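# Seat the L-shaped part flat in its matching pocket

## Task

Place the L-shaped part so it lies flat, fully down on the floor of the pocket shaped to fit it.

## Robot and tools

Robot: two six-joint arms, left_arm and right_arm, each ending in a five-digit-style hand (index, middle, ring, thumb). right_arm has a right hand; left_arm has its mirror image. Bases per calibration: left_arm near (+0.011, +0.390, 0) m, right_arm near (-0.009, -0.373, 0) m, both facing +x.

Frames. Scene frame: origin at table-top height midway between the nominal bases, +z up, +x out over the table, left_arm on the +y side (not image left). Fixed cameras and the table use the scene frame. Each arm's reported hand pose, velocities, targets and wrist-camera pose are in that arm's own base frame, and offsets run along that base's axes, turning about the Hand target position. Hand point axes (right hand): +z toward the straight fingertips, +x across the palm away from the thumb, +y out of the palm face (palm at y = -0.062 m). On the left hand +x points toward the thumb. A rigid mast sits at the wrist on the palm side and can strike things.

The 48-number row (all in [-1, 1]), same layout for every tool: left_arm dx, dy, dz, rx, ry, rz; then 16 left hand motor numbers; left current_limit, speed; then right_arm dx, dy, dz, rx, ry, rz; 16 right hand motor numbers; right current_limit, speed. The six pose numbers are offsets, not poses: counted from that arm's Hand target at the start of the action or move, in its base axes, scale 1.0 = 0.6 m or 180 degrees; rx, ry, rz form one rotation vector. Repeating an offset moves further. Six zeros re-request the current Hand target. Motor order: index_mcp, index_abd, index_pip, index_dip, middle_mcp, middle_abd, middle_pip, middle_dip, ring_mcp, ring_abd, ring_pip, ring_dip, thumb_cmc, thumb_axl, thumb_mcp, thumb_ipl. These are absolute hinge goals scaled between each hinge's stops (not offsets); a zero is a real goal, so to keep a hand unchanged resend its hand_goal, hand_current_limit and hand_speed. Alternative: grasp numbers a (curl index/middle tips), b (bend knuckles), c (thumb across palm), d (curl ring) in the first four places with the other 12 exactly 0; all four 0 gives the open hand. current_limit maps -1..+1 to 0..550 mA (min 11 mA); speed sets hinge speed as (speed+1)/2 of 8.5 rad/s. Start values +0.4 and -0.6; they persist.

Tools:
- execute_actions(actions, cameras): actions is a list of actions; each is up to 15 rows, one per 1/30 s step, last row held for the remainder. Every row counts from the action's starting Hand target. Images come back only for an empty list or when cameras are named.
- move(target, speed, blend, stop_force, zero, blocking, cameras): straight-line path for each hand toward one row or a list of up to 15 rows (all offsets from the same starting Hand targets). speed in m/s, 0.002 to 3.6, default 0.25 (rotation limited to twice that in rad/s). blend in m rounds corners. stop_force 3 to 120 N ends an arm's path on a felt push; unreliable when the hand rotates, not allowed with blocking=false, and leave it out when backing away from a contact. zero (default true) re-zeros the force reference first. Paths cap at 10 s and do not avoid obstacles; avoid passing near an arm's own base.
- wait(seconds 0 to 10), stop(), zoom_image(camera, region [x0,y0,x1,y1] pixels, max 504x504), show_instructions() for the reference image, zero_wrist_force(arm), finished_scene().

Results: per arm end_effector_position (m), quaternion wxyz, velocities, Hand target (the clipped last command; the next offset counts from it, and the hand often rests slightly short), joint positions and torques, wrist force/torque in the end-effector axes plus the peak since last shown, and per motor hand_goal, hand_measured, hand_current_ma, hand_state (moving, goal, blocked, overload). A move adds a line with its ending: done (within 3 mm and 2 degrees), off_target, moving, held or fault, and limits such as paced or held. Neither done nor off_target proves contact or its absence.

Cameras: cam_high and cam_low (896x504, fixed), cam_left_wrist and cam_right_wrist (672x504 fisheye, carried). Calibration may be off by millimetres to a couple of degrees.

Cautions: the controller clips commanded orientation to within 32 degrees of the measured one per step. Arms are stiff; aiming even slightly beyond a firm contact, or moving fast into one, can trigger a torque fault or a force fault (about 150 N) that halts the arm for 10 s. Wrist joints have load limits of 26 N m. Any arm stop costs. Arms must not press on or collide with each other; a clearance check holds commands that bring arms too close, but fingers are exempt. Motors at 495 mA or more for 5 s shut down for 10 s; overheating arm motors brake the arm for 30 s or more. Do not drop the part from height, release it while moving, or slam anything; a part falling or left off the table fails the task. Loose objects may occasionally be nudged. Finish only when the part rests flat in its pocket unaided.

Each tool is called after "Emit:" as name([rows], argument=value, ...), one row to a line, values as JSON.

Reference images:

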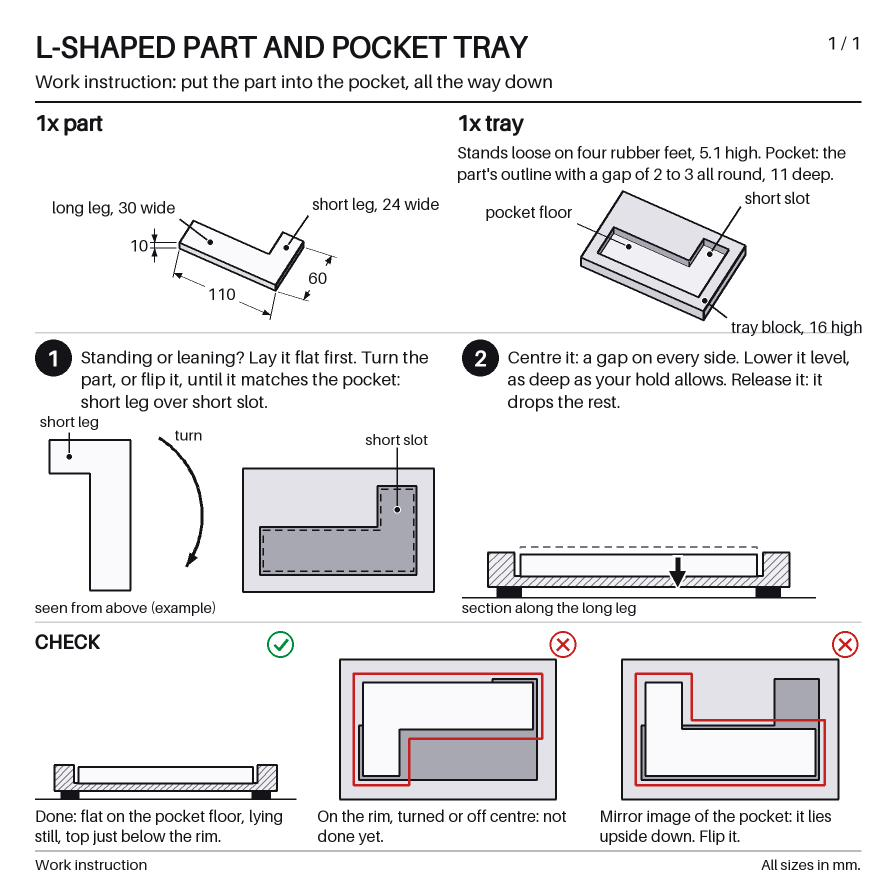

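## Session

Emit:
execute_actions(actions=[])

Scene clock: 0.00 s.
left_arm: end_effector_position=(+0.6608, -0.5515, +0.2352) hand_goal=(-0.754, +0.000, -0.576, -0.696, -0.754, +0.000, -0.576, -0.696, -0.754, +0.000, -0.576, -0.696, -0.714, -0.678, -0.226, -0.168) hand_measured=(-0.754, +0.000, -0.576, -0.696, -0.754, +0.000, -0.576, -0.696, -0.754, +0.000, -0.576, -0.696, -0.714, -0.678, -0.226, -0.168) hand_current_ma=(+0, +0, +0, +0, +0, +0, +0, +0, +0, +0, +0, +0, +0, +0, +0, +0) hand_state=(goal, goal, goal, goal, goal, goal, goal, goal, goal, goal, goal, goal, goal, goal, goal, goal) hand_current_limit=0.40 hand_speed=-0.60 end_effector_quat_wxyz=(+0.493, +0.611, -0.556, +0.274) | right_arm: end_effector_position=(+0.2750, +0.2118, +0.1621) hand_goal=(-0.754, +0.000, -0.576, -0.696, -0.754, +0.000, -0.576, -0.696, -0.754, +0.000, -0.576, -0.696, -0.714, -0.678, -0.226, -0.168) hand_measured=(-0.754, +0.000, -0.576, -0.696, -0.754, +0.000, -0.576, -0.696, -0.754, +0.000, -0.576, -0.696, -0.714, -0.678, -0.226, -0.168) hand_current_ma=(+0, +0, +0, +0, +0, +0, +0, +0, +0, +0, +0, +0, +0, +0, +0, +0) hand_state=(goal, goal, goal, goal, goal, goal, goal, goal, goal, goal, goal, goal, goal, goal, goal, goal) hand_current_limit=0.40 hand_speed=-0.60 end_effector_quat_wxyz=(-0.040, +0.892, +0.450, +0.032)
Joint positions: left_arm=[2.886 -2.623 -0.793 -1.232 0.373 -3.536] | right_arm=[0.466 -1.916 2.371 -2.089 -1.491 1.105]
Joint velocities: within noise
Joint torques (N m): no reading
Wrist force (N): no reading
Wrist torque (N m): no reading
Wrist force, peak (N): no reading
Hand target: left_arm +0.6608, -0.5515, +0.2352; +0.493, +0.611, -0.556, +0.274 | right_arm +0.2750, +0.2118, +0.1621; -0.040, +0.892, +0.450, +0.032

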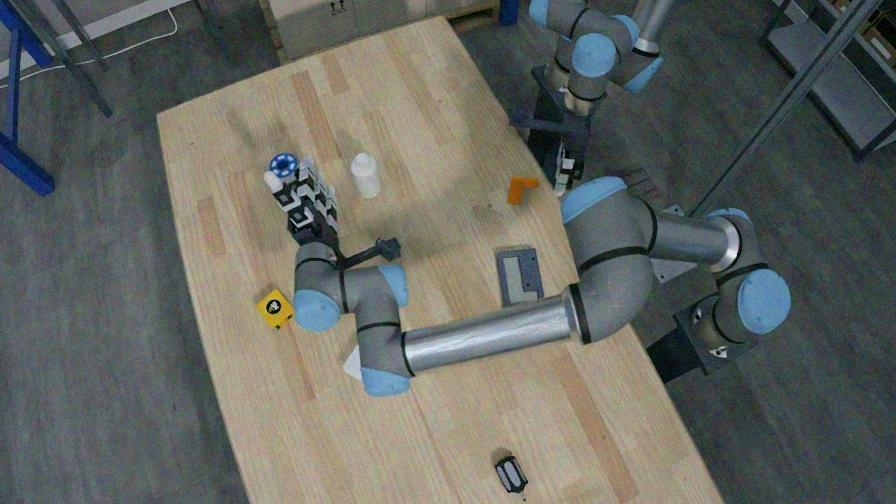

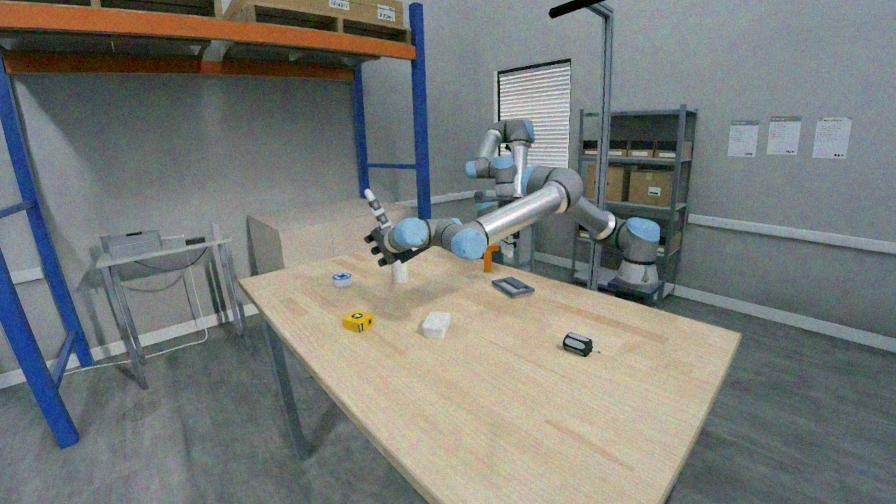

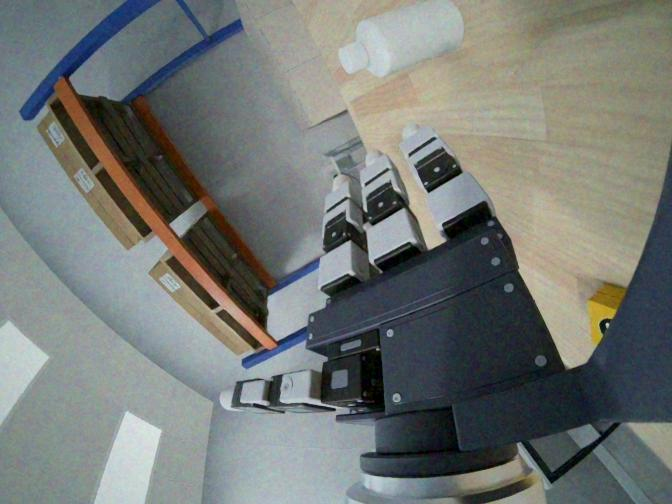

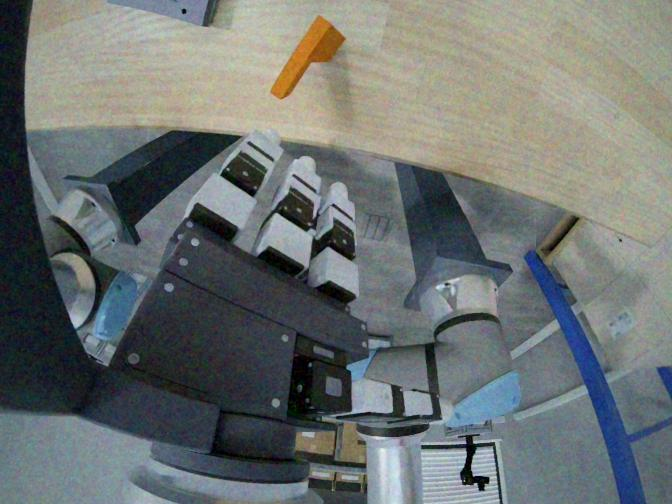

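Emit:
zoom_image(camera="cam_high", region=[460, 150, 600, 320])

Emit:
zoom_image(camera="cam_low", region=[440, 200, 600, 320])

Emit:
zoom_image(camera="cam_right_wrist", region=[100, 0, 500, 200])

Scaled by 2.965.

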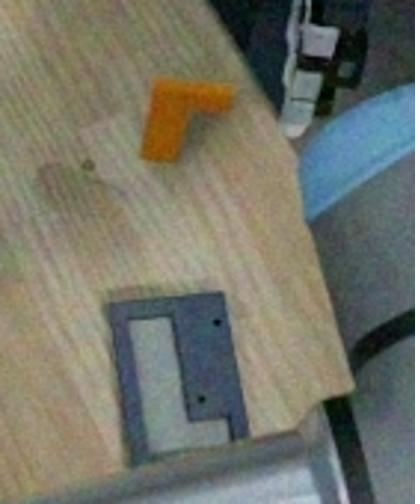

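Scaled by 3.150.

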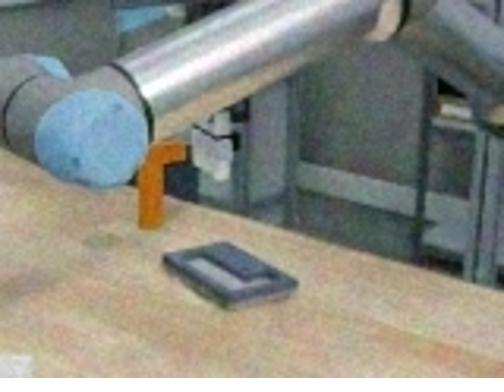

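Scaled by 1.260 from the camera's 672x504 image, which has a finer 960x720 frame.

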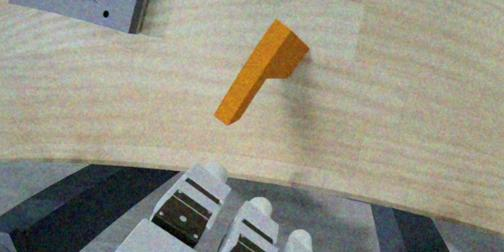

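Emit:
move([
  [0,0,0.2,0,0,0, 0,0,0,0,0,0,0,0,0,0,0,0,0,0,0,0, 0.4,-0.6, 0,0,0,0,0,0, 0,0,0,0,0,0,0,0,0,0,0,0,0,0,0,0, 0.4,-0.6],
  [0,0.88,0.3,0,0,0.222, 0,0,0,0,0,0,0,0,0,0,0,0,0,0,0,0, 0.4,-0.6, 0,0,0,0,0,0, 0,0,0,0,0,0,0,0,0,0,0,0,0,0,0,0, 0.4,-0.6],
], speed=0.4, blend=[0.05, 0])

Scene clock: 14.77 s.
left_arm: end_effector_position=(+0.6608, -0.0236, +0.4152) hand_goal=(-0.750, +0.000, -0.580, -0.700, -0.750, +0.000, -0.580, -0.700, -0.750, +0.000, -0.580, -0.700, -0.710, -0.680, -0.230, -0.170) hand_measured=(-0.754, +0.002, -0.578, -0.698, -0.754, +0.002, -0.578, -0.698, -0.754, +0.002, -0.578, -0.698, -0.714, -0.678, -0.226, -0.168) hand_current_ma=(-2, +1, +1, +1, -2, +1, +1, +1, -2, +1, +1, +1, -3, +1, +3, +2) hand_state=(goal, goal, goal, goal, goal, goal, goal, goal, goal, goal, goal, goal, goal, goal, goal, goal) hand_current_limit=0.40 hand_speed=-0.60 end_effector_quat_wxyz=(+0.369, +0.764, -0.313, +0.426) | right_arm: end_effector_position=(+0.2750, +0.2118, +0.1621) hand_goal=(-0.750, +0.000, -0.580, -0.700, -0.750, +0.000, -0.580, -0.700, -0.750, +0.000, -0.580, -0.700, -0.710, -0.680, -0.230, -0.170) hand_measured=(-0.750, +0.000, -0.578, -0.698, -0.750, +0.000, -0.576, -0.698, -0.750, +0.000, -0.576, -0.698, -0.712, -0.678, -0.224, -0.168) hand_current_ma=(-3, +0, +9, +8, -3, +0, +10, +9, -3, +0, +10, +9, -8, +9, +30, +10) hand_state=(goal, goal, goal, goal, goal, goal, goal, goal, goal, goal, goal, goal, goal, goal, goal, goal) hand_current_limit=0.40 hand_speed=-0.60 end_effector_quat_wxyz=(-0.040, +0.892, +0.450, +0.032)
Joint positions: left_arm=[3.68 -1.966 -1.39 -1.537 0.379 -3.273] | right_arm=[0.466 -1.916 2.371 -2.089 -1.491 1.105]
Joint torques (N m): left_arm=[6.76 36.32 15.27 3.53 -2 -2.87] | right_arm=[-0.9 -7.84 -20.6 -2.54 0.02 -0.02]
Wrist force (N): left_arm=[-0.4 0.1 0.5] | right_arm=[0.1 -0.1 0.1]
Wrist torque (N m): left_arm=[-0.03 0.02 0.00] | right_arm=[-0.02 -0.01 0.01]
Wrist force, peak (N): left_arm=[0.4 -0.4 2.9] | right_arm=[0.2 0.3 0.1]
Hand target: left_arm +0.6608, -0.0235, +0.4152; +0.370, +0.764, -0.313, +0.426 | right_arm +0.2750, +0.2118, +0.1621; -0.040, +0.892, +0.450, +0.032
Off the commanded pose: left_arm 0.000 m, 0 deg | right_arm 0.000 m, 0 deg.
move: done; blend cut to 0 m at target 1

Emit:
wait(seconds=0, cameras=["all"])

Scene clock: 14.90 s.
left_arm: end_effector_position=(+0.6608, -0.0235, +0.4152) hand_goal=(-0.750, +0.000, -0.580, -0.700, -0.750, +0.000, -0.580, -0.700, -0.750, +0.000, -0.580, -0.700, -0.710, -0.680, -0.230, -0.170) hand_measured=(-0.754, +0.002, -0.578, -0.698, -0.754, +0.002, -0.578, -0.698, -0.754, +0.002, -0.578, -0.698, -0.714, -0.678, -0.226, -0.168) hand_current_ma=(-2, +1, +1, +1, -2, +1, +1, +1, -2, +1, +1, +1, -3, +1, +3, +2) hand_state=(goal, goal, goal, goal, goal, goal, goal, goal, goal, goal, goal, goal, goal, goal, goal, goal) hand_current_limit=0.40 hand_speed=-0.60 end_effector_quat_wxyz=(+0.369, +0.764, -0.313, +0.426) | right_arm: end_effector_position=(+0.2750, +0.2118, +0.1621) hand_goal=(-0.750, +0.000, -0.580, -0.700, -0.750, +0.000, -0.580, -0.700, -0.750, +0.000, -0.580, -0.700, -0.710, -0.680, -0.230, -0.170) hand_measured=(-0.750, +0.000, -0.578, -0.698, -0.750, +0.000, -0.576, -0.698, -0.750, +0.000, -0.576, -0.698, -0.712, -0.678, -0.224, -0.168) hand_current_ma=(-3, +0, +9, +8, -3, +0, +10, +9, -3, +0, +10, +9, -8, +9, +30, +10) hand_state=(goal, goal, goal, goal, goal, goal, goal, goal, goal, goal, goal, goal, goal, goal, goal, goal) hand_current_limit=0.40 hand_speed=-0.60 end_effector_quat_wxyz=(-0.040, +0.892, +0.450, +0.032)
Joint positions: left_arm=[3.68 -1.966 -1.39 -1.537 0.379 -3.273] | right_arm=[0.466 -1.916 2.371 -2.089 -1.491 1.105]
Joint torques (N m): left_arm=[4.34 36.86 15.13 2.49 -2.32 -3.18] | right_arm=[-0.5 -8.42 -20.01 -2.61 -0.13 0.14]
Wrist force (N): left_arm=[-0.2 0.3 0.7] | right_arm=[0.1 0.2 -0.1]
Wrist torque (N m): left_arm=[-0.03 0.00 0.00] | right_arm=[0.04 -0.01 0.02]
Wrist force, peak (N): left_arm=[-0.2 0.3 0.7] | right_arm=[0.1 0.2 0.2]
Hand target: left_arm +0.6608, -0.0235, +0.4152; +0.370, +0.764, -0.313, +0.426 | right_arm +0.2750, +0.2118, +0.1621; -0.040, +0.892, +0.450, +0.032
Off the commanded pose: left_arm 0.000 m, 0 deg | right_arm 0.000 m, 0 deg.
camera_calibration:
cam_left_wrist: T_world_to_cam=[[0.204671, 0.463657, -0.862051, 0.205871], [0.314016, 0.803043, 0.506474, -0.441557], [0.927094, -0.374358, 0.0187639, -0.497113], [0, 0, 0, 1]] pos_world=[0.557391, 0.0730381, 0.410436]

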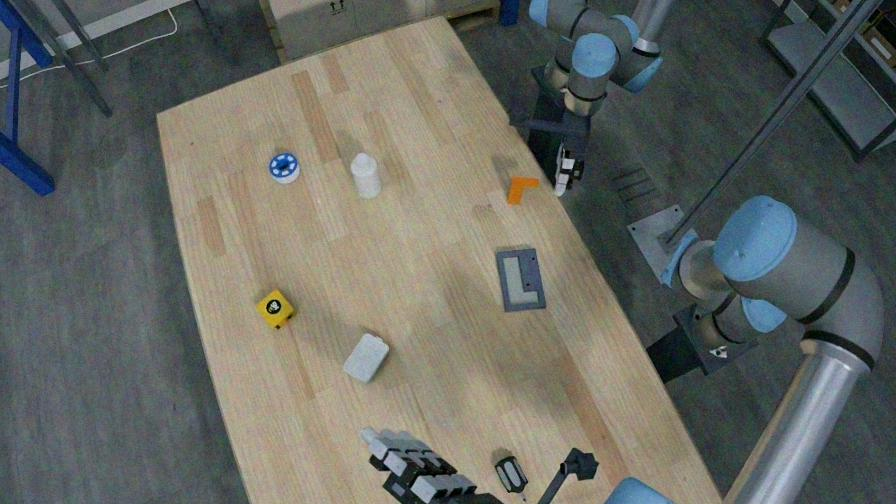

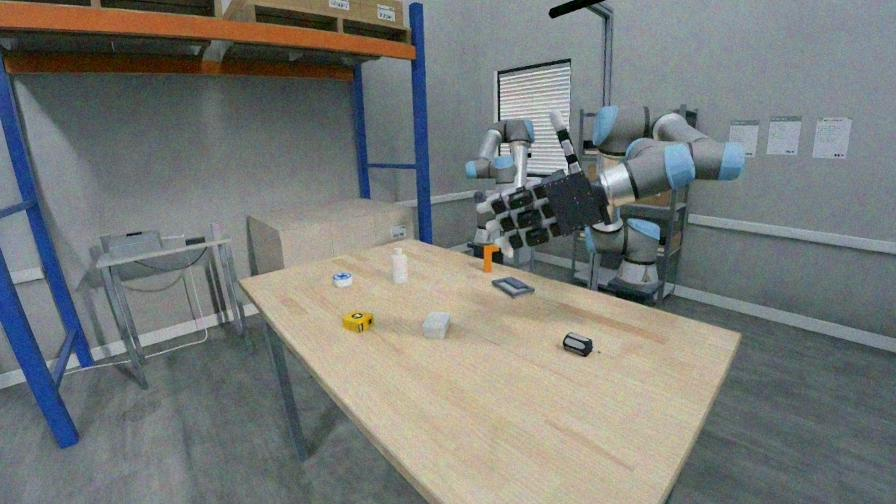

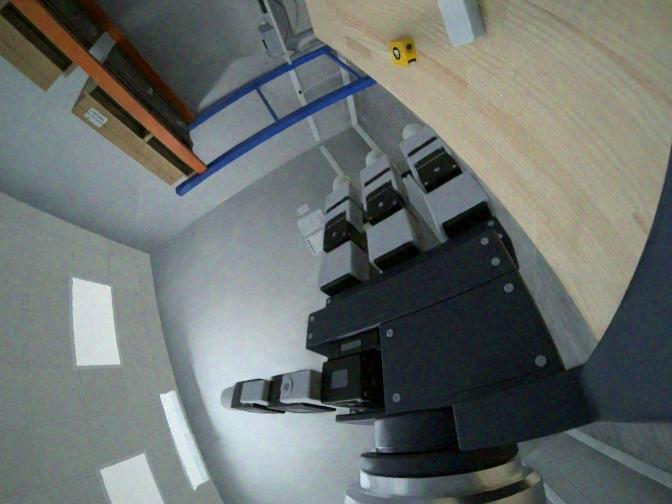

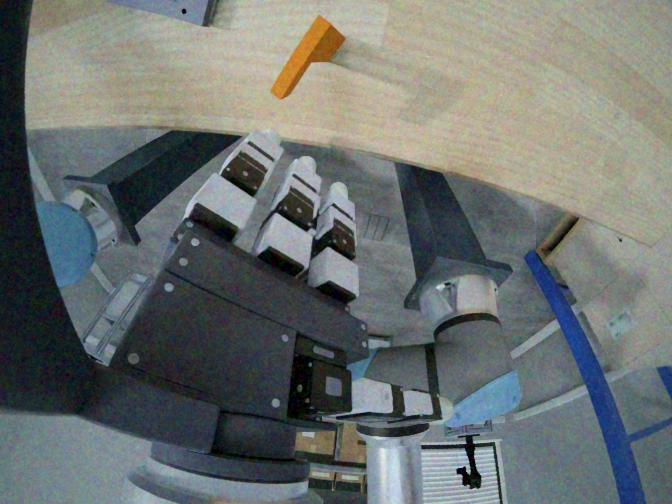

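Emit:
zoom_image(camera="cam_high", region=[490, 170, 560, 220])

Emit:
zoom_image(camera="cam_high", region=[480, 235, 570, 325])

Emit:
zoom_image(camera="cam_low", region=[470, 235, 550, 305])

Emit:
zoom_image(camera="cam_right_wrist", region=[80, 0, 380, 240])

Scaled by 7.200.

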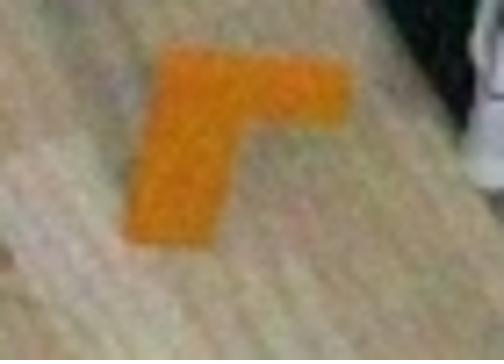

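Scaled by 5.600.

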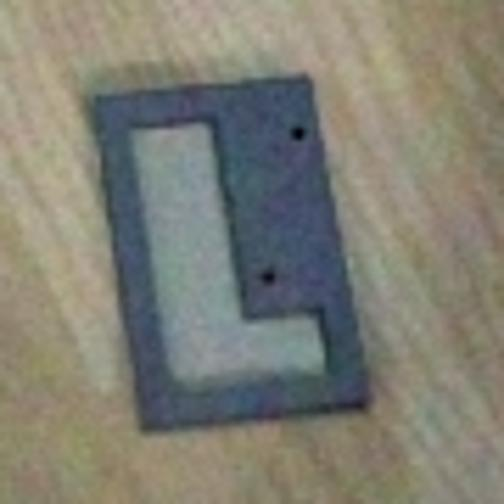

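Scaled by 6.300.

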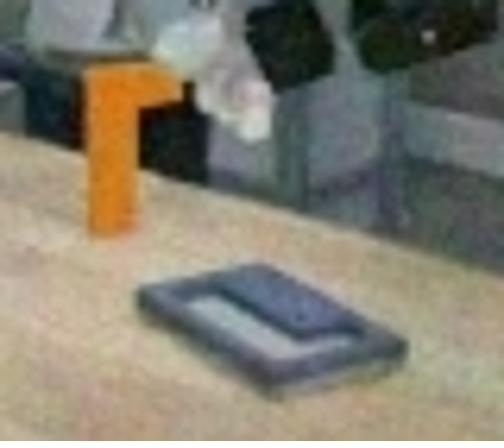

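Scaled by 1.680 from the camera's 672x504 image, which has a finer 960x720 frame.

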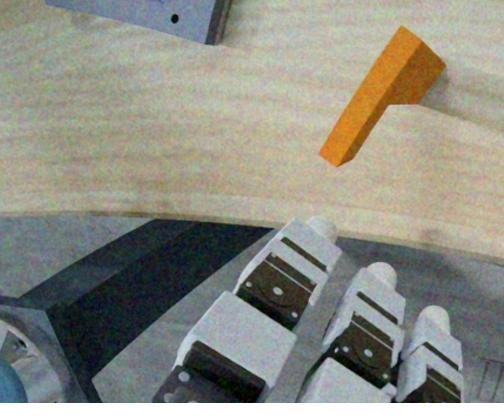

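Emit:
zoom_image(camera="cam_high", region=[530, 130, 610, 210])

Emit:
zoom_image(camera="cam_right_wrist", region=[220, 0, 370, 120])

Emit:
zoom_image(camera="cam_right_wrist", region=[180, 110, 380, 310])

Scaled by 6.300.

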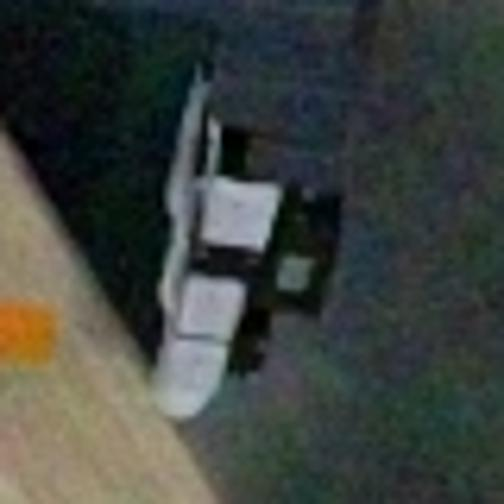

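Scaled by 3.360 from the camera's 672x504 image, which has a finer 960x720 frame.

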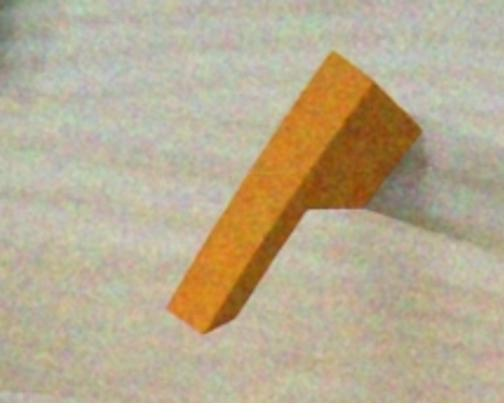

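Scaled by 2.520 from the camera's 672x504 image, which has a finer 960x720 frame.

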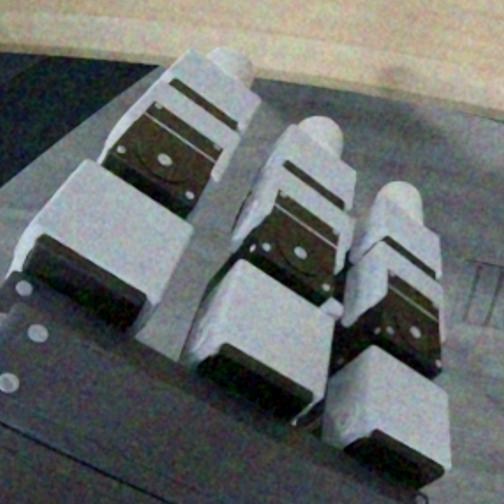

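Emit:
move([
  [0,0,0,0,0,0, 0,0,0,0,0,0,0,0,0,0,0,0,0,0,0,0, 0.4,-0.6, 0,0,0.25,0,0,0, -0.95,0.0,-0.58,-0.70,0.5625,0.167,-0.43,-0.925,-0.95,0.0,-0.58,-0.70,0.15,-0.68,-0.056,-0.06, 0.4,-0.6],
  [0,0,0,0,0,0, 0,0,0,0,0,0,0,0,0,0,0,0,0,0,0,0, 0.4,-0.6, 0.1833,0.1722,0.28,0.3934,-0.0059,-0.4248, -0.95,0.0,-0.58,-0.70,0.5625,0.167,-0.43,-0.925,-0.95,0.0,-0.58,-0.70,0.15,-0.68,-0.056,-0.06, 0.4,-0.6],
], speed=0.35, blend=[0.04, 0], cameras=["all"])

Scene clock: 33.20 s.
left_arm: end_effector_position=(+0.6608, -0.0235, +0.4152) hand_goal=(-0.750, +0.000, -0.580, -0.700, -0.750, +0.000, -0.580, -0.700, -0.750, +0.000, -0.580, -0.700, -0.710, -0.680, -0.230, -0.170) hand_measured=(-0.754, +0.002, -0.578, -0.698, -0.754, +0.002, -0.578, -0.698, -0.754, +0.002, -0.578, -0.698, -0.714, -0.678, -0.226, -0.168) hand_current_ma=(-2, +1, +1, +1, -2, +1, +1, +1, -2, +1, +1, +1, -3, +1, +3, +2) hand_state=(goal, goal, goal, goal, goal, goal, goal, goal, goal, goal, goal, goal, goal, goal, goal, goal) hand_current_limit=0.40 hand_speed=-0.60 end_effector_quat_wxyz=(+0.370, +0.764, -0.313, +0.426) | right_arm: end_effector_position=(+0.3849, +0.3152, +0.3301) hand_goal=(-0.950, +0.000, -0.580, -0.700, +0.562, +0.166, -0.430, -0.926, -0.950, +0.000, -0.580, -0.700, +0.150, -0.680, -0.056, -0.060) hand_measured=(-0.940, +0.000, -0.578, -0.698, +0.550, +0.160, -0.434, -0.924, -0.940, +0.000, -0.576, -0.698, +0.150, -0.678, -0.054, -0.060) hand_current_ma=(+38, +0, +9, +8, -44, -18, -16, +9, +36, +0, +10, +9, +0, +9, +9, -4) hand_state=(goal, goal, goal, goal, goal, goal, goal, goal, goal, goal, goal, goal, goal, goal, goal, goal) hand_current_limit=0.40 hand_speed=-0.60 end_effector_quat_wxyz=(-0.481, +0.786, -0.257, +0.291)
Joint positions: left_arm=[3.68 -1.966 -1.39 -1.537 0.379 -3.273] | right_arm=[0.228 -1.827 2.27 -3.164 -1.124 2.722]
Joint torques (N m): left_arm=[5.61 44.63 15.21 0.12 -2.62 -2.76] | right_arm=[-8.54 -11.08 -26.59 -3.79 -1.09 2.64]
Wrist force (N): left_arm=[-0.2 0.4 0.7] | right_arm=[-0.6 -1.3 0.4]
Wrist torque (N m): left_arm=[-0.01 0.00 -0.01] | right_arm=[-0.01 0.14 0.17]
Wrist force, peak (N): left_arm=[-0.1 0.4 1.1] | right_arm=[-0.1 0.0 2.7]
Hand target: left_arm +0.6608, -0.0235, +0.4152; +0.370, +0.764, -0.313, +0.426 | right_arm +0.3850, +0.3152, +0.3301; -0.481, +0.786, -0.257, +0.291
Off the commanded pose: left_arm 0.000 m, 0 deg | right_arm 0.000 m, 0 deg.
move: done
camera_calibration:
cam_left_wrist: T_world_to_cam=[[0.204644, 0.463587, -0.862095, 0.205909], [0.314034, 0.803083, 0.506399, -0.44154], [0.927094, -0.374358, 0.018764, -0.497113], [0, 0, 0, 1]] pos_world=[0.557391, 0.0730383, 0.410436]
cam_right_wrist: T_world_to_cam=[[-0.586262, 0.244422, -0.77237, 0.43741], [-0.769499, 0.130102, 0.625255, 0.0131167], [0.253313, 0.960901, 0.111809, -0.305828], [0, 0, 0, 1]] pos_world=[0.344, 0.185252, 0.363835]

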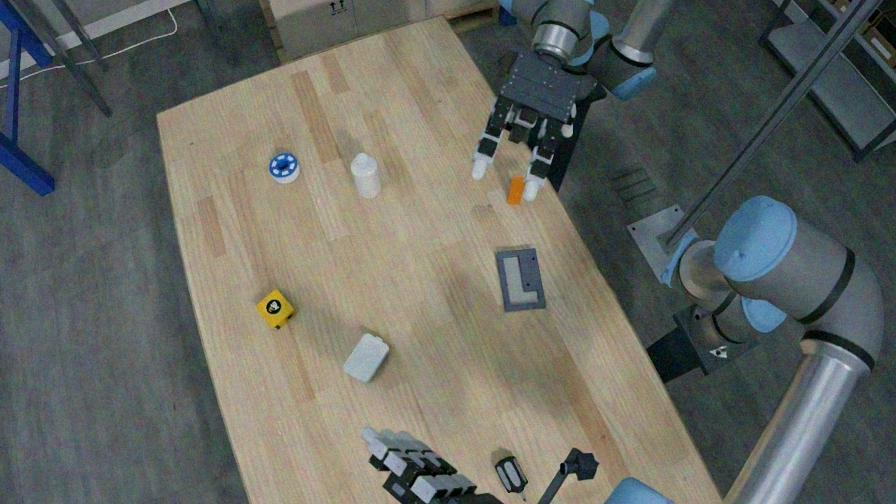

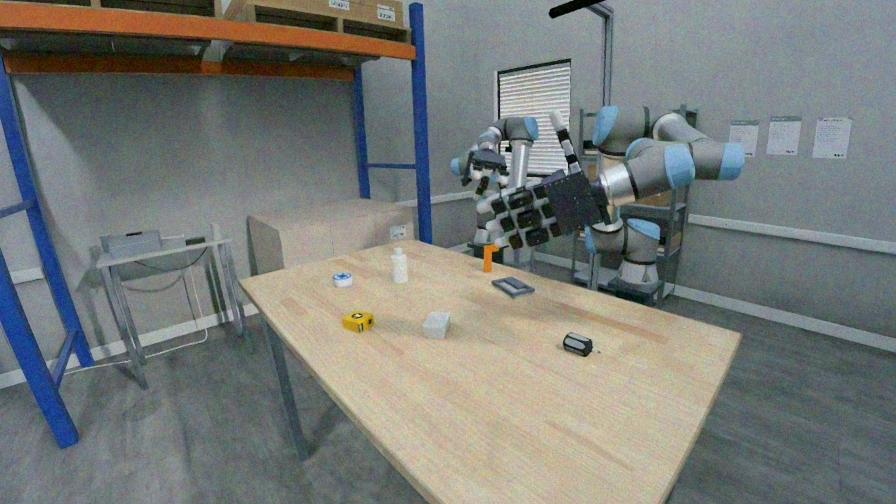

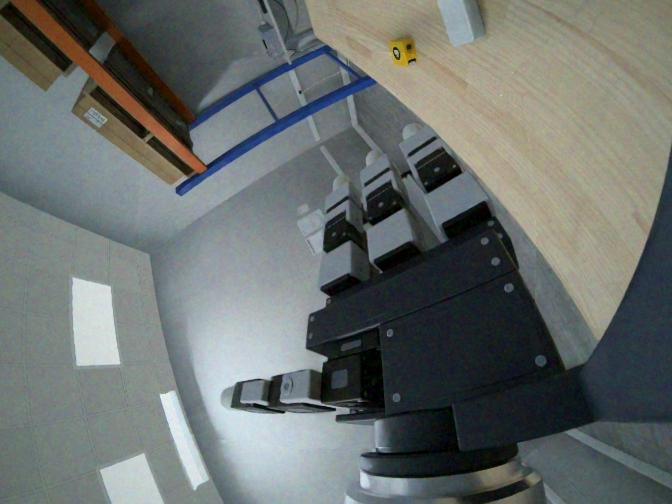

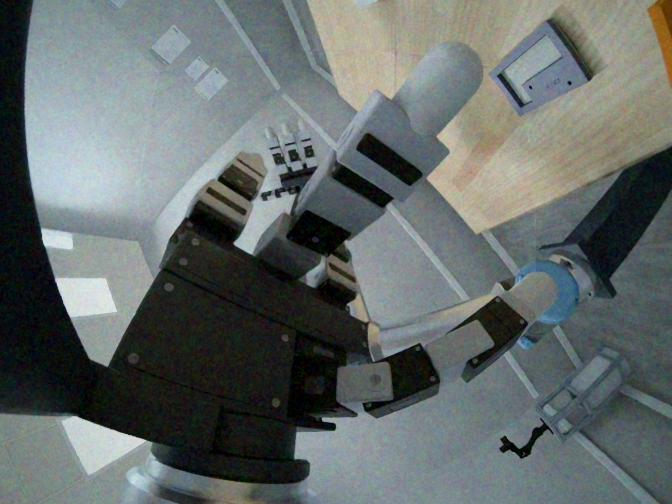

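Emit:
zoom_image(camera="cam_right_wrist", region=[472, 0, 672, 150])

Emit:
zoom_image(camera="cam_high", region=[460, 120, 580, 220])

Emit:
zoom_image(camera="cam_right_wrist", region=[360, 20, 600, 360])

Scaled by 2.520 from the camera's 672x504 image, which has a finer 960x720 frame.

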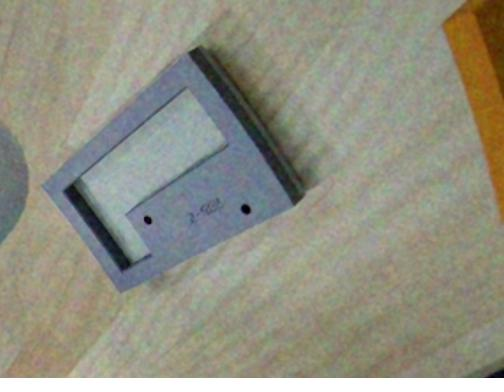

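Scaled by 4.200.

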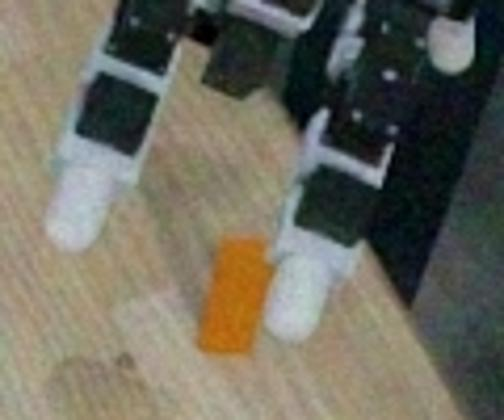

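Scaled by 1.482 from the camera's 672x504 image, which has a finer 960x720 frame.

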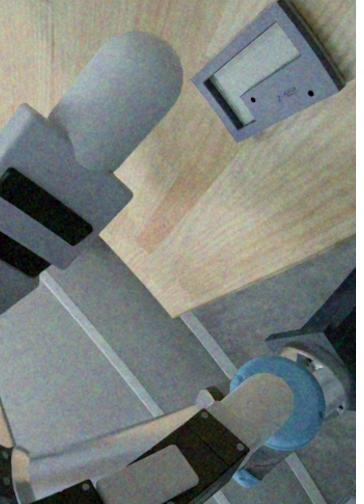

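Emit:
move(target=[0,0,0,0,0,0, 0,0,0,0,0,0,0,0,0,0,0,0,0,0,0,0, 0.4,-0.6, -0.016,-0.022,-0.2883,0,0,0, -0.95,0.0,-0.58,-0.70,0.5625,0.167,-0.43,-0.925,-0.95,0.0,-0.58,-0.70,0.15,-0.68,-0.056,-0.06, 0.4,-0.6], speed=0.2, cameras=["all"])

Emit:
zoom_image(camera="cam_right_wrist", region=[380, 0, 672, 340])

Emit:
zoom_image(camera="cam_high", region=[460, 120, 580, 220])

Emit:
zoom_image(camera="cam_low", region=[440, 200, 540, 300])

Scene clock: 36.30 s.
left_arm: end_effector_position=(+0.6608, -0.0235, +0.4152) hand_goal=(-0.750, +0.000, -0.580, -0.700, -0.750, +0.000, -0.580, -0.700, -0.750, +0.000, -0.580, -0.700, -0.710, -0.680, -0.230, -0.170) hand_measured=(-0.754, +0.002, -0.578, -0.698, -0.754, +0.002, -0.578, -0.698, -0.754, +0.002, -0.578, -0.698, -0.714, -0.678, -0.226, -0.168) hand_current_ma=(-2, +1, +1, +1, -2, +1, +1, +1, -2, +1, +1, +1, -3, +1, +3, +2) hand_state=(goal, goal, goal, goal, goal, goal, goal, goal, goal, goal, goal, goal, goal, goal, goal, goal) hand_current_limit=0.40 hand_speed=-0.60 end_effector_quat_wxyz=(+0.370, +0.764, -0.313, +0.426) | right_arm: end_effector_position=(+0.3754, +0.3020, +0.1572) hand_goal=(-0.950, +0.000, -0.580, -0.700, +0.562, +0.166, -0.430, -0.926, -0.950, +0.000, -0.580, -0.700, +0.150, -0.680, -0.056, -0.060) hand_measured=(-0.940, +0.000, -0.578, -0.698, +0.552, +0.160, -0.434, -0.924, -0.940, +0.000, -0.576, -0.698, +0.150, -0.678, -0.054, -0.060) hand_current_ma=(+38, +0, +9, +8, -40, -18, -16, +9, +36, +0, +10, +9, +2, +9, +9, -4) hand_state=(goal, goal, goal, goal, goal, goal, goal, goal, goal, goal, goal, goal, goal, goal, goal, goal) hand_current_limit=0.40 hand_speed=-0.60 end_effector_quat_wxyz=(-0.481, +0.786, -0.257, +0.291)
Joint positions: left_arm=[3.68 -1.966 -1.39 -1.537 0.379 -3.273] | right_arm=[0.189 -1.444 2.553 -3.822 -1.089 2.705]
Joint torques (N m): left_arm=[6.04 45.2 15.02 0.38 -2.39 -2.51] | right_arm=[6.5 -9.88 -3.69 -4.32 -1.44 0.81]
Wrist force (N): left_arm=[-0.3 0.2 0.6] | right_arm=[-0.4 -1.2 0.3]
Wrist torque (N m): left_arm=[-0.02 0.01 -0.01] | right_arm=[0.01 0.13 0.07]
Wrist force, peak (N): left_arm=[-0.3 0.3 0.8] | right_arm=[0.1 -3.7 -0.1]
Hand target: left_arm +0.6608, -0.0235, +0.4152; +0.370, +0.764, -0.313, +0.426 | right_arm +0.3754, +0.3020, +0.1572; -0.481, +0.786, -0.257, +0.291
Off the commanded pose: left_arm 0.000 m, 0 deg | right_arm 0.000 m, 0 deg.
move: done
camera_calibration:
cam_left_wrist: T_world_to_cam=[[0.204644, 0.463587, -0.862095, 0.205909], [0.314034, 0.803083, 0.506399, -0.44154], [0.927094, -0.374358, 0.018764, -0.497113], [0, 0, 0, 1]] pos_world=[0.557391, 0.0730383, 0.410436]
cam_right_wrist: T_world_to_cam=[[-0.586122, 0.244814, -0.772352, 0.30143], [-0.769476, 0.130301, 0.625242, 0.115604], [0.253706, 0.960775, 0.112006, -0.271457], [0, 0, 0, 1]] pos_world=[0.3345, 0.171952, 0.190935]

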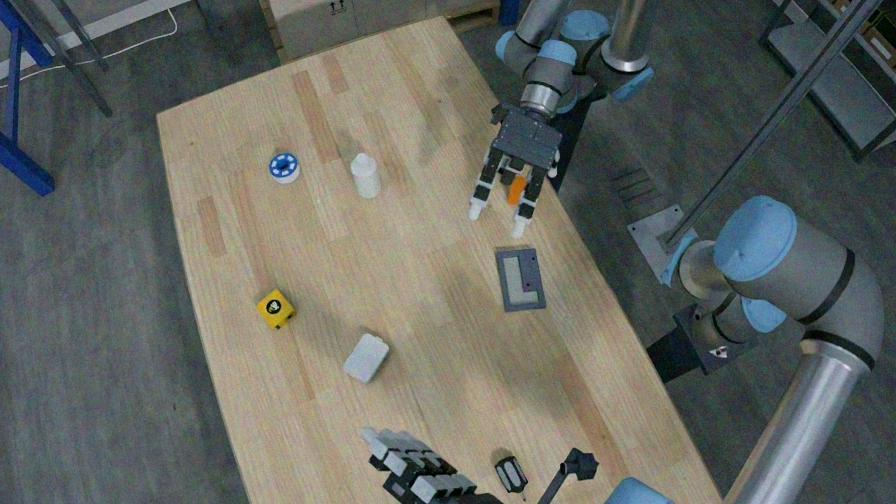

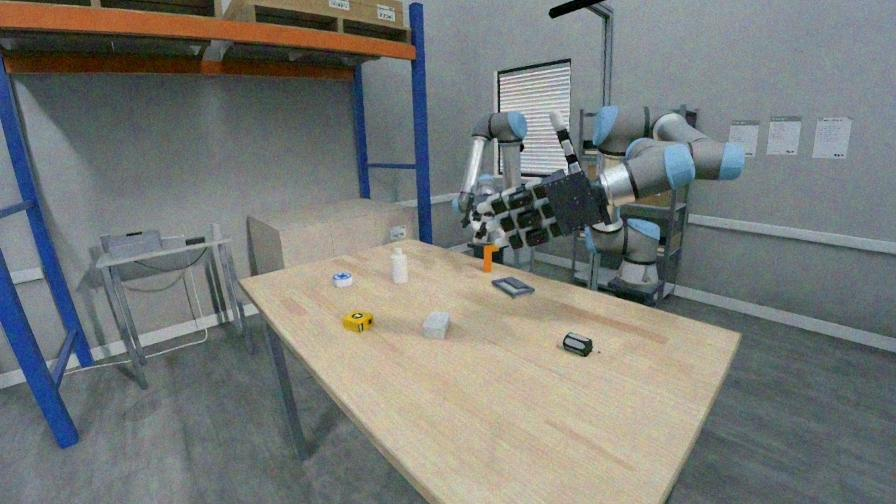

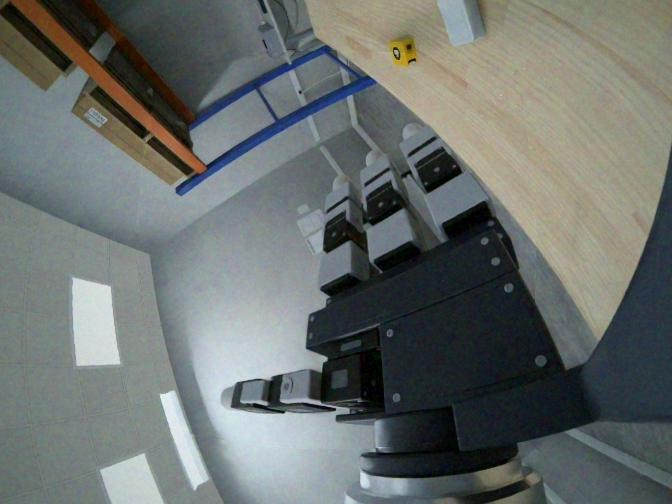

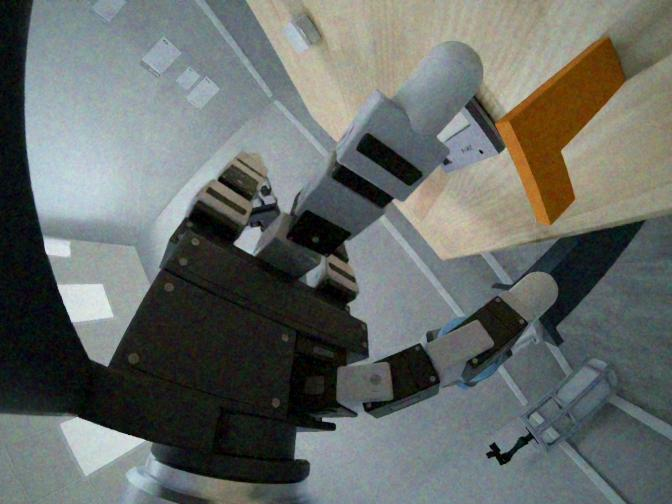

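Scaled by 1.482 from the camera's 672x504 image, which has a finer 960x720 frame.

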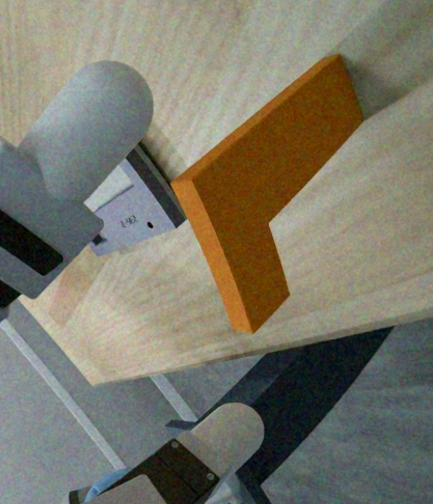

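Scaled by 4.200.

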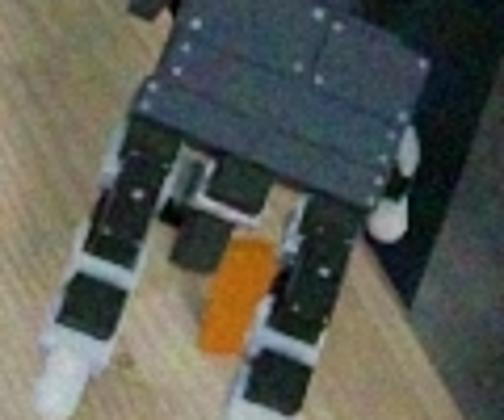

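Scaled by 5.040.

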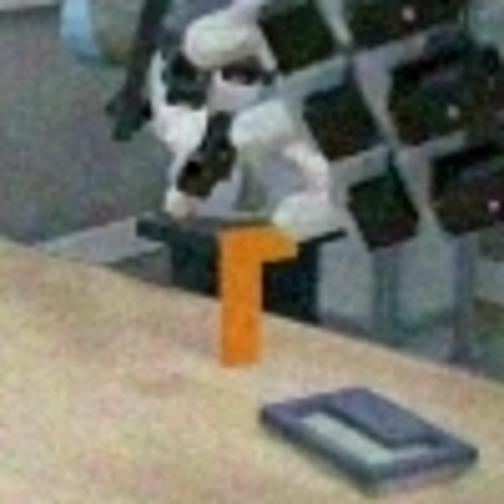

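Emit:
zoom_image(camera="cam_right_wrist", region=[480, 20, 640, 140])

Emit:
zoom_image(camera="cam_right_wrist", region=[480, 120, 640, 240])

Scaled by 3.150 from the camera's 672x504 image, which has a finer 960x720 frame.

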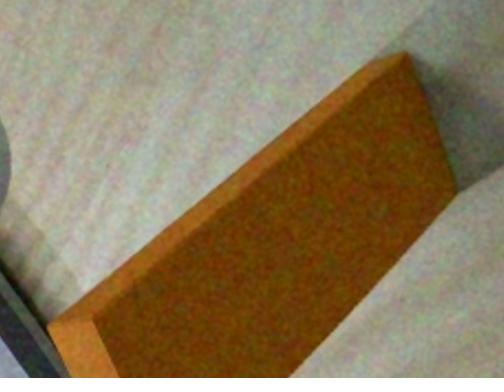

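Scaled by 3.150 from the camera's 672x504 image, which has a finer 960x720 frame.

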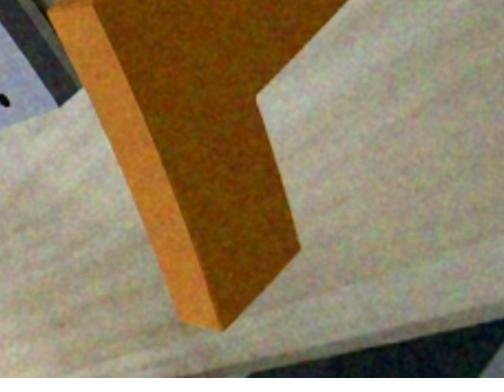

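Emit:
zoom_image(camera="cam_high", region=[450, 170, 550, 250])

Emit:
zoom_image(camera="cam_right_wrist", region=[380, 30, 500, 130])

Emit:
zoom_image(camera="cam_right_wrist", region=[450, 240, 590, 360])

Scaled by 5.040.

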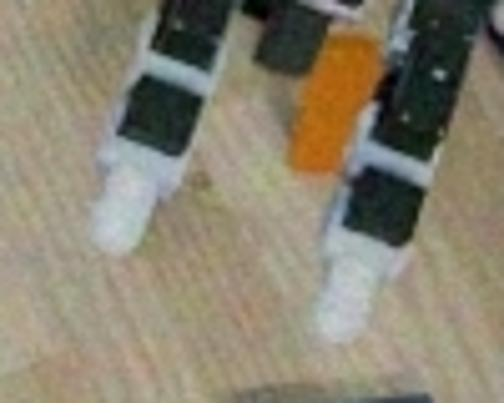

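Scaled by 4.200 from the camera's 672x504 image, which has a finer 960x720 frame.

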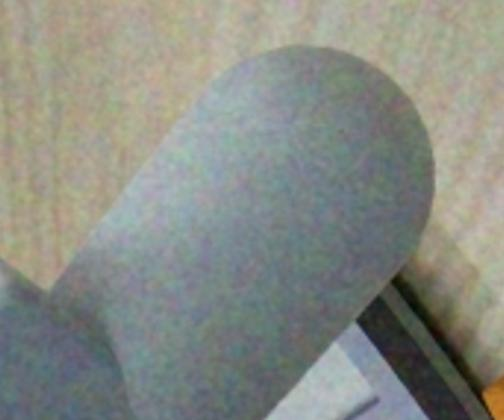

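Scaled by 3.600 from the camera's 672x504 image, which has a finer 960x720 frame.

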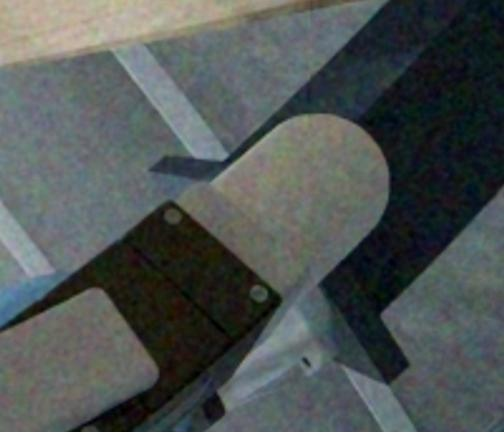

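Emit:
move(target=[0,0,0,0,0,0, 0,0,0,0,0,0,0,0,0,0,0,0,0,0,0,0, 0.4,-0.6, 0.0067,0.0233,0,0,0,0, -0.95,0.0,-0.58,-0.70,0.5625,0.167,-0.43,-0.925,-0.95,0.0,-0.58,-0.70,0.15,-0.68,-0.056,-0.06, 0.4,-0.6], speed=0.1, cameras=["cam_right_wrist","cam_high"])

Emit:
zoom_image(camera="cam_right_wrist", region=[440, 20, 640, 170])

Emit:
zoom_image(camera="cam_right_wrist", region=[440, 120, 640, 270])

Scene clock: 40.07 s.
left_arm: end_effector_position=(+0.6608, -0.0235, +0.4152) hand_goal=(-0.750, +0.000, -0.580, -0.700, -0.750, +0.000, -0.580, -0.700, -0.750, +0.000, -0.580, -0.700, -0.710, -0.680, -0.230, -0.170) hand_measured=(-0.754, +0.002, -0.578, -0.698, -0.754, +0.002, -0.578, -0.698, -0.754, +0.002, -0.578, -0.698, -0.714, -0.678, -0.226, -0.168) hand_current_ma=(-2, +1, +1, +1, -2, +1, +1, +1, -2, +1, +1, +1, -3, +1, +3, +2) hand_state=(goal, goal, goal, goal, goal, goal, goal, goal, goal, goal, goal, goal, goal, goal, goal, goal) hand_current_limit=0.40 hand_speed=-0.60 end_effector_quat_wxyz=(+0.370, +0.764, -0.313, +0.426) | right_arm: end_effector_position=(+0.3794, +0.3160, +0.1571) hand_goal=(-0.950, +0.000, -0.580, -0.700, +0.562, +0.166, -0.430, -0.926, -0.950, +0.000, -0.580, -0.700, +0.150, -0.680, -0.056, -0.060) hand_measured=(-0.940, +0.000, -0.578, -0.698, +0.552, +0.160, -0.434, -0.924, -0.940, +0.000, -0.576, -0.698, +0.150, -0.678, -0.054, -0.060) hand_current_ma=(+38, +0, +9, +8, -40, -18, -16, +9, +36, +0, +10, +9, +2, +9, +9, -4) hand_state=(goal, goal, goal, goal, goal, goal, goal, goal, goal, goal, goal, goal, goal, goal, goal, goal) hand_current_limit=0.40 hand_speed=-0.60 end_effector_quat_wxyz=(-0.481, +0.786, -0.257, +0.291) end_effector_velocity=(-0.001, -0.002, -0.001) end_effector_angular_velocity=(-0.001, +0.001, +0.001)
Joint positions: left_arm=[3.68 -1.966 -1.39 -1.537 0.379 -3.273] | right_arm=[0.235 -1.416 2.519 -3.825 -1.131 2.726]
Joint velocities: left_arm=[within noise] | right_arm=[-0.006 -0.004 0.006 0 0.006 -0.004]
Joint torques (N m): left_arm=[6 44.57 15.6 0.41 -2.52 -2.09] | right_arm=[-7.89 -30.38 -4.08 -3.61 1.58 -2.46]
Wrist force (N): left_arm=[-0.1 0.2 0.6] | right_arm=[-0.7 -1.0 0.4]
Wrist torque (N m): left_arm=[-0.03 -0.02 0.01] | right_arm=[0.03 0.10 0.04]
Wrist force, peak (N): left_arm=[-0.5 0.2 0.8] | right_arm=[-1.0 -1.4 0.6]
Hand target: left_arm +0.6608, -0.0235, +0.4152; +0.370, +0.764, -0.313, +0.426 | right_arm +0.3794, +0.3159, +0.1572; -0.481, +0.786, -0.257, +0.291
Off the commanded pose: left_arm 0.000 m, 0 deg | right_arm 0.000 m, 0 deg.
move: done
camera_calibration:
cam_right_wrist: T_world_to_cam=[[-0.586356, 0.244992, -0.772117, 0.300247], [-0.769229, 0.130376, 0.625531, 0.116754], [0.253916, 0.960719, 0.112008, -0.286069], [0, 0, 0, 1]] pos_world=[0.338499, 0.186052, 0.190835]
Images, in order (width x height): cam_high 896x504, cam_right_wrist 672x504.

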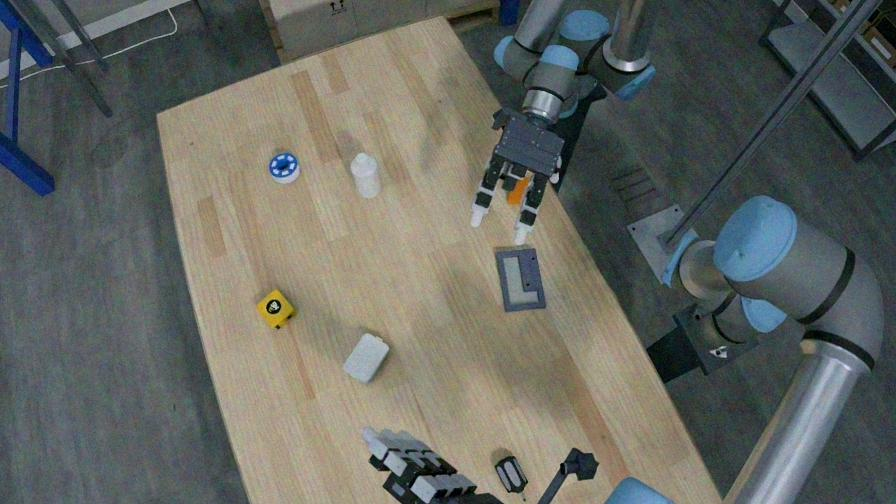

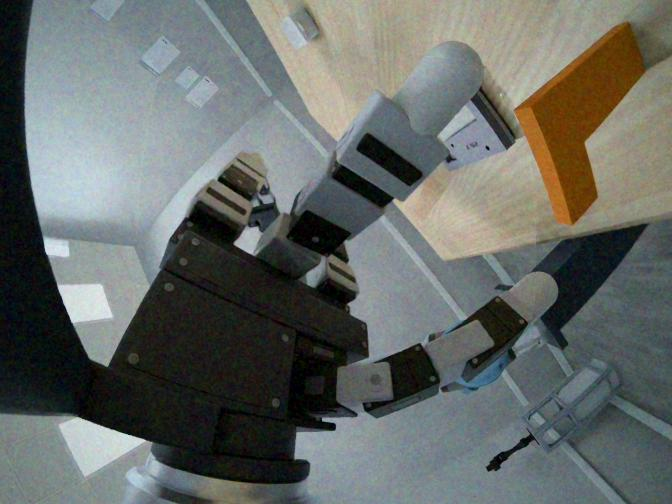

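Scaled by 2.520 from the camera's 672x504 image, which has a finer 960x720 frame.

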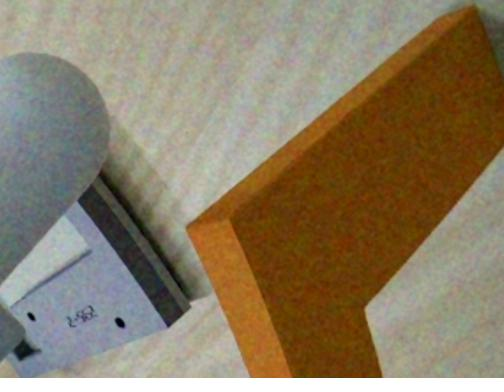

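Scaled by 2.520 from the camera's 672x504 image, which has a finer 960x720 frame.

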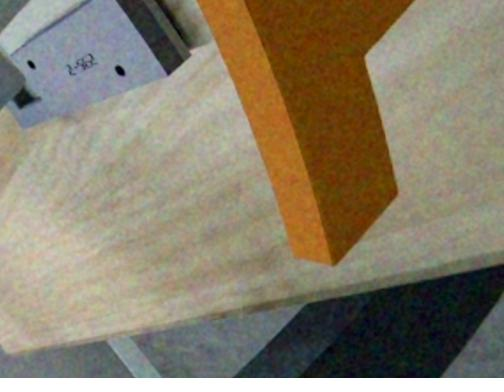

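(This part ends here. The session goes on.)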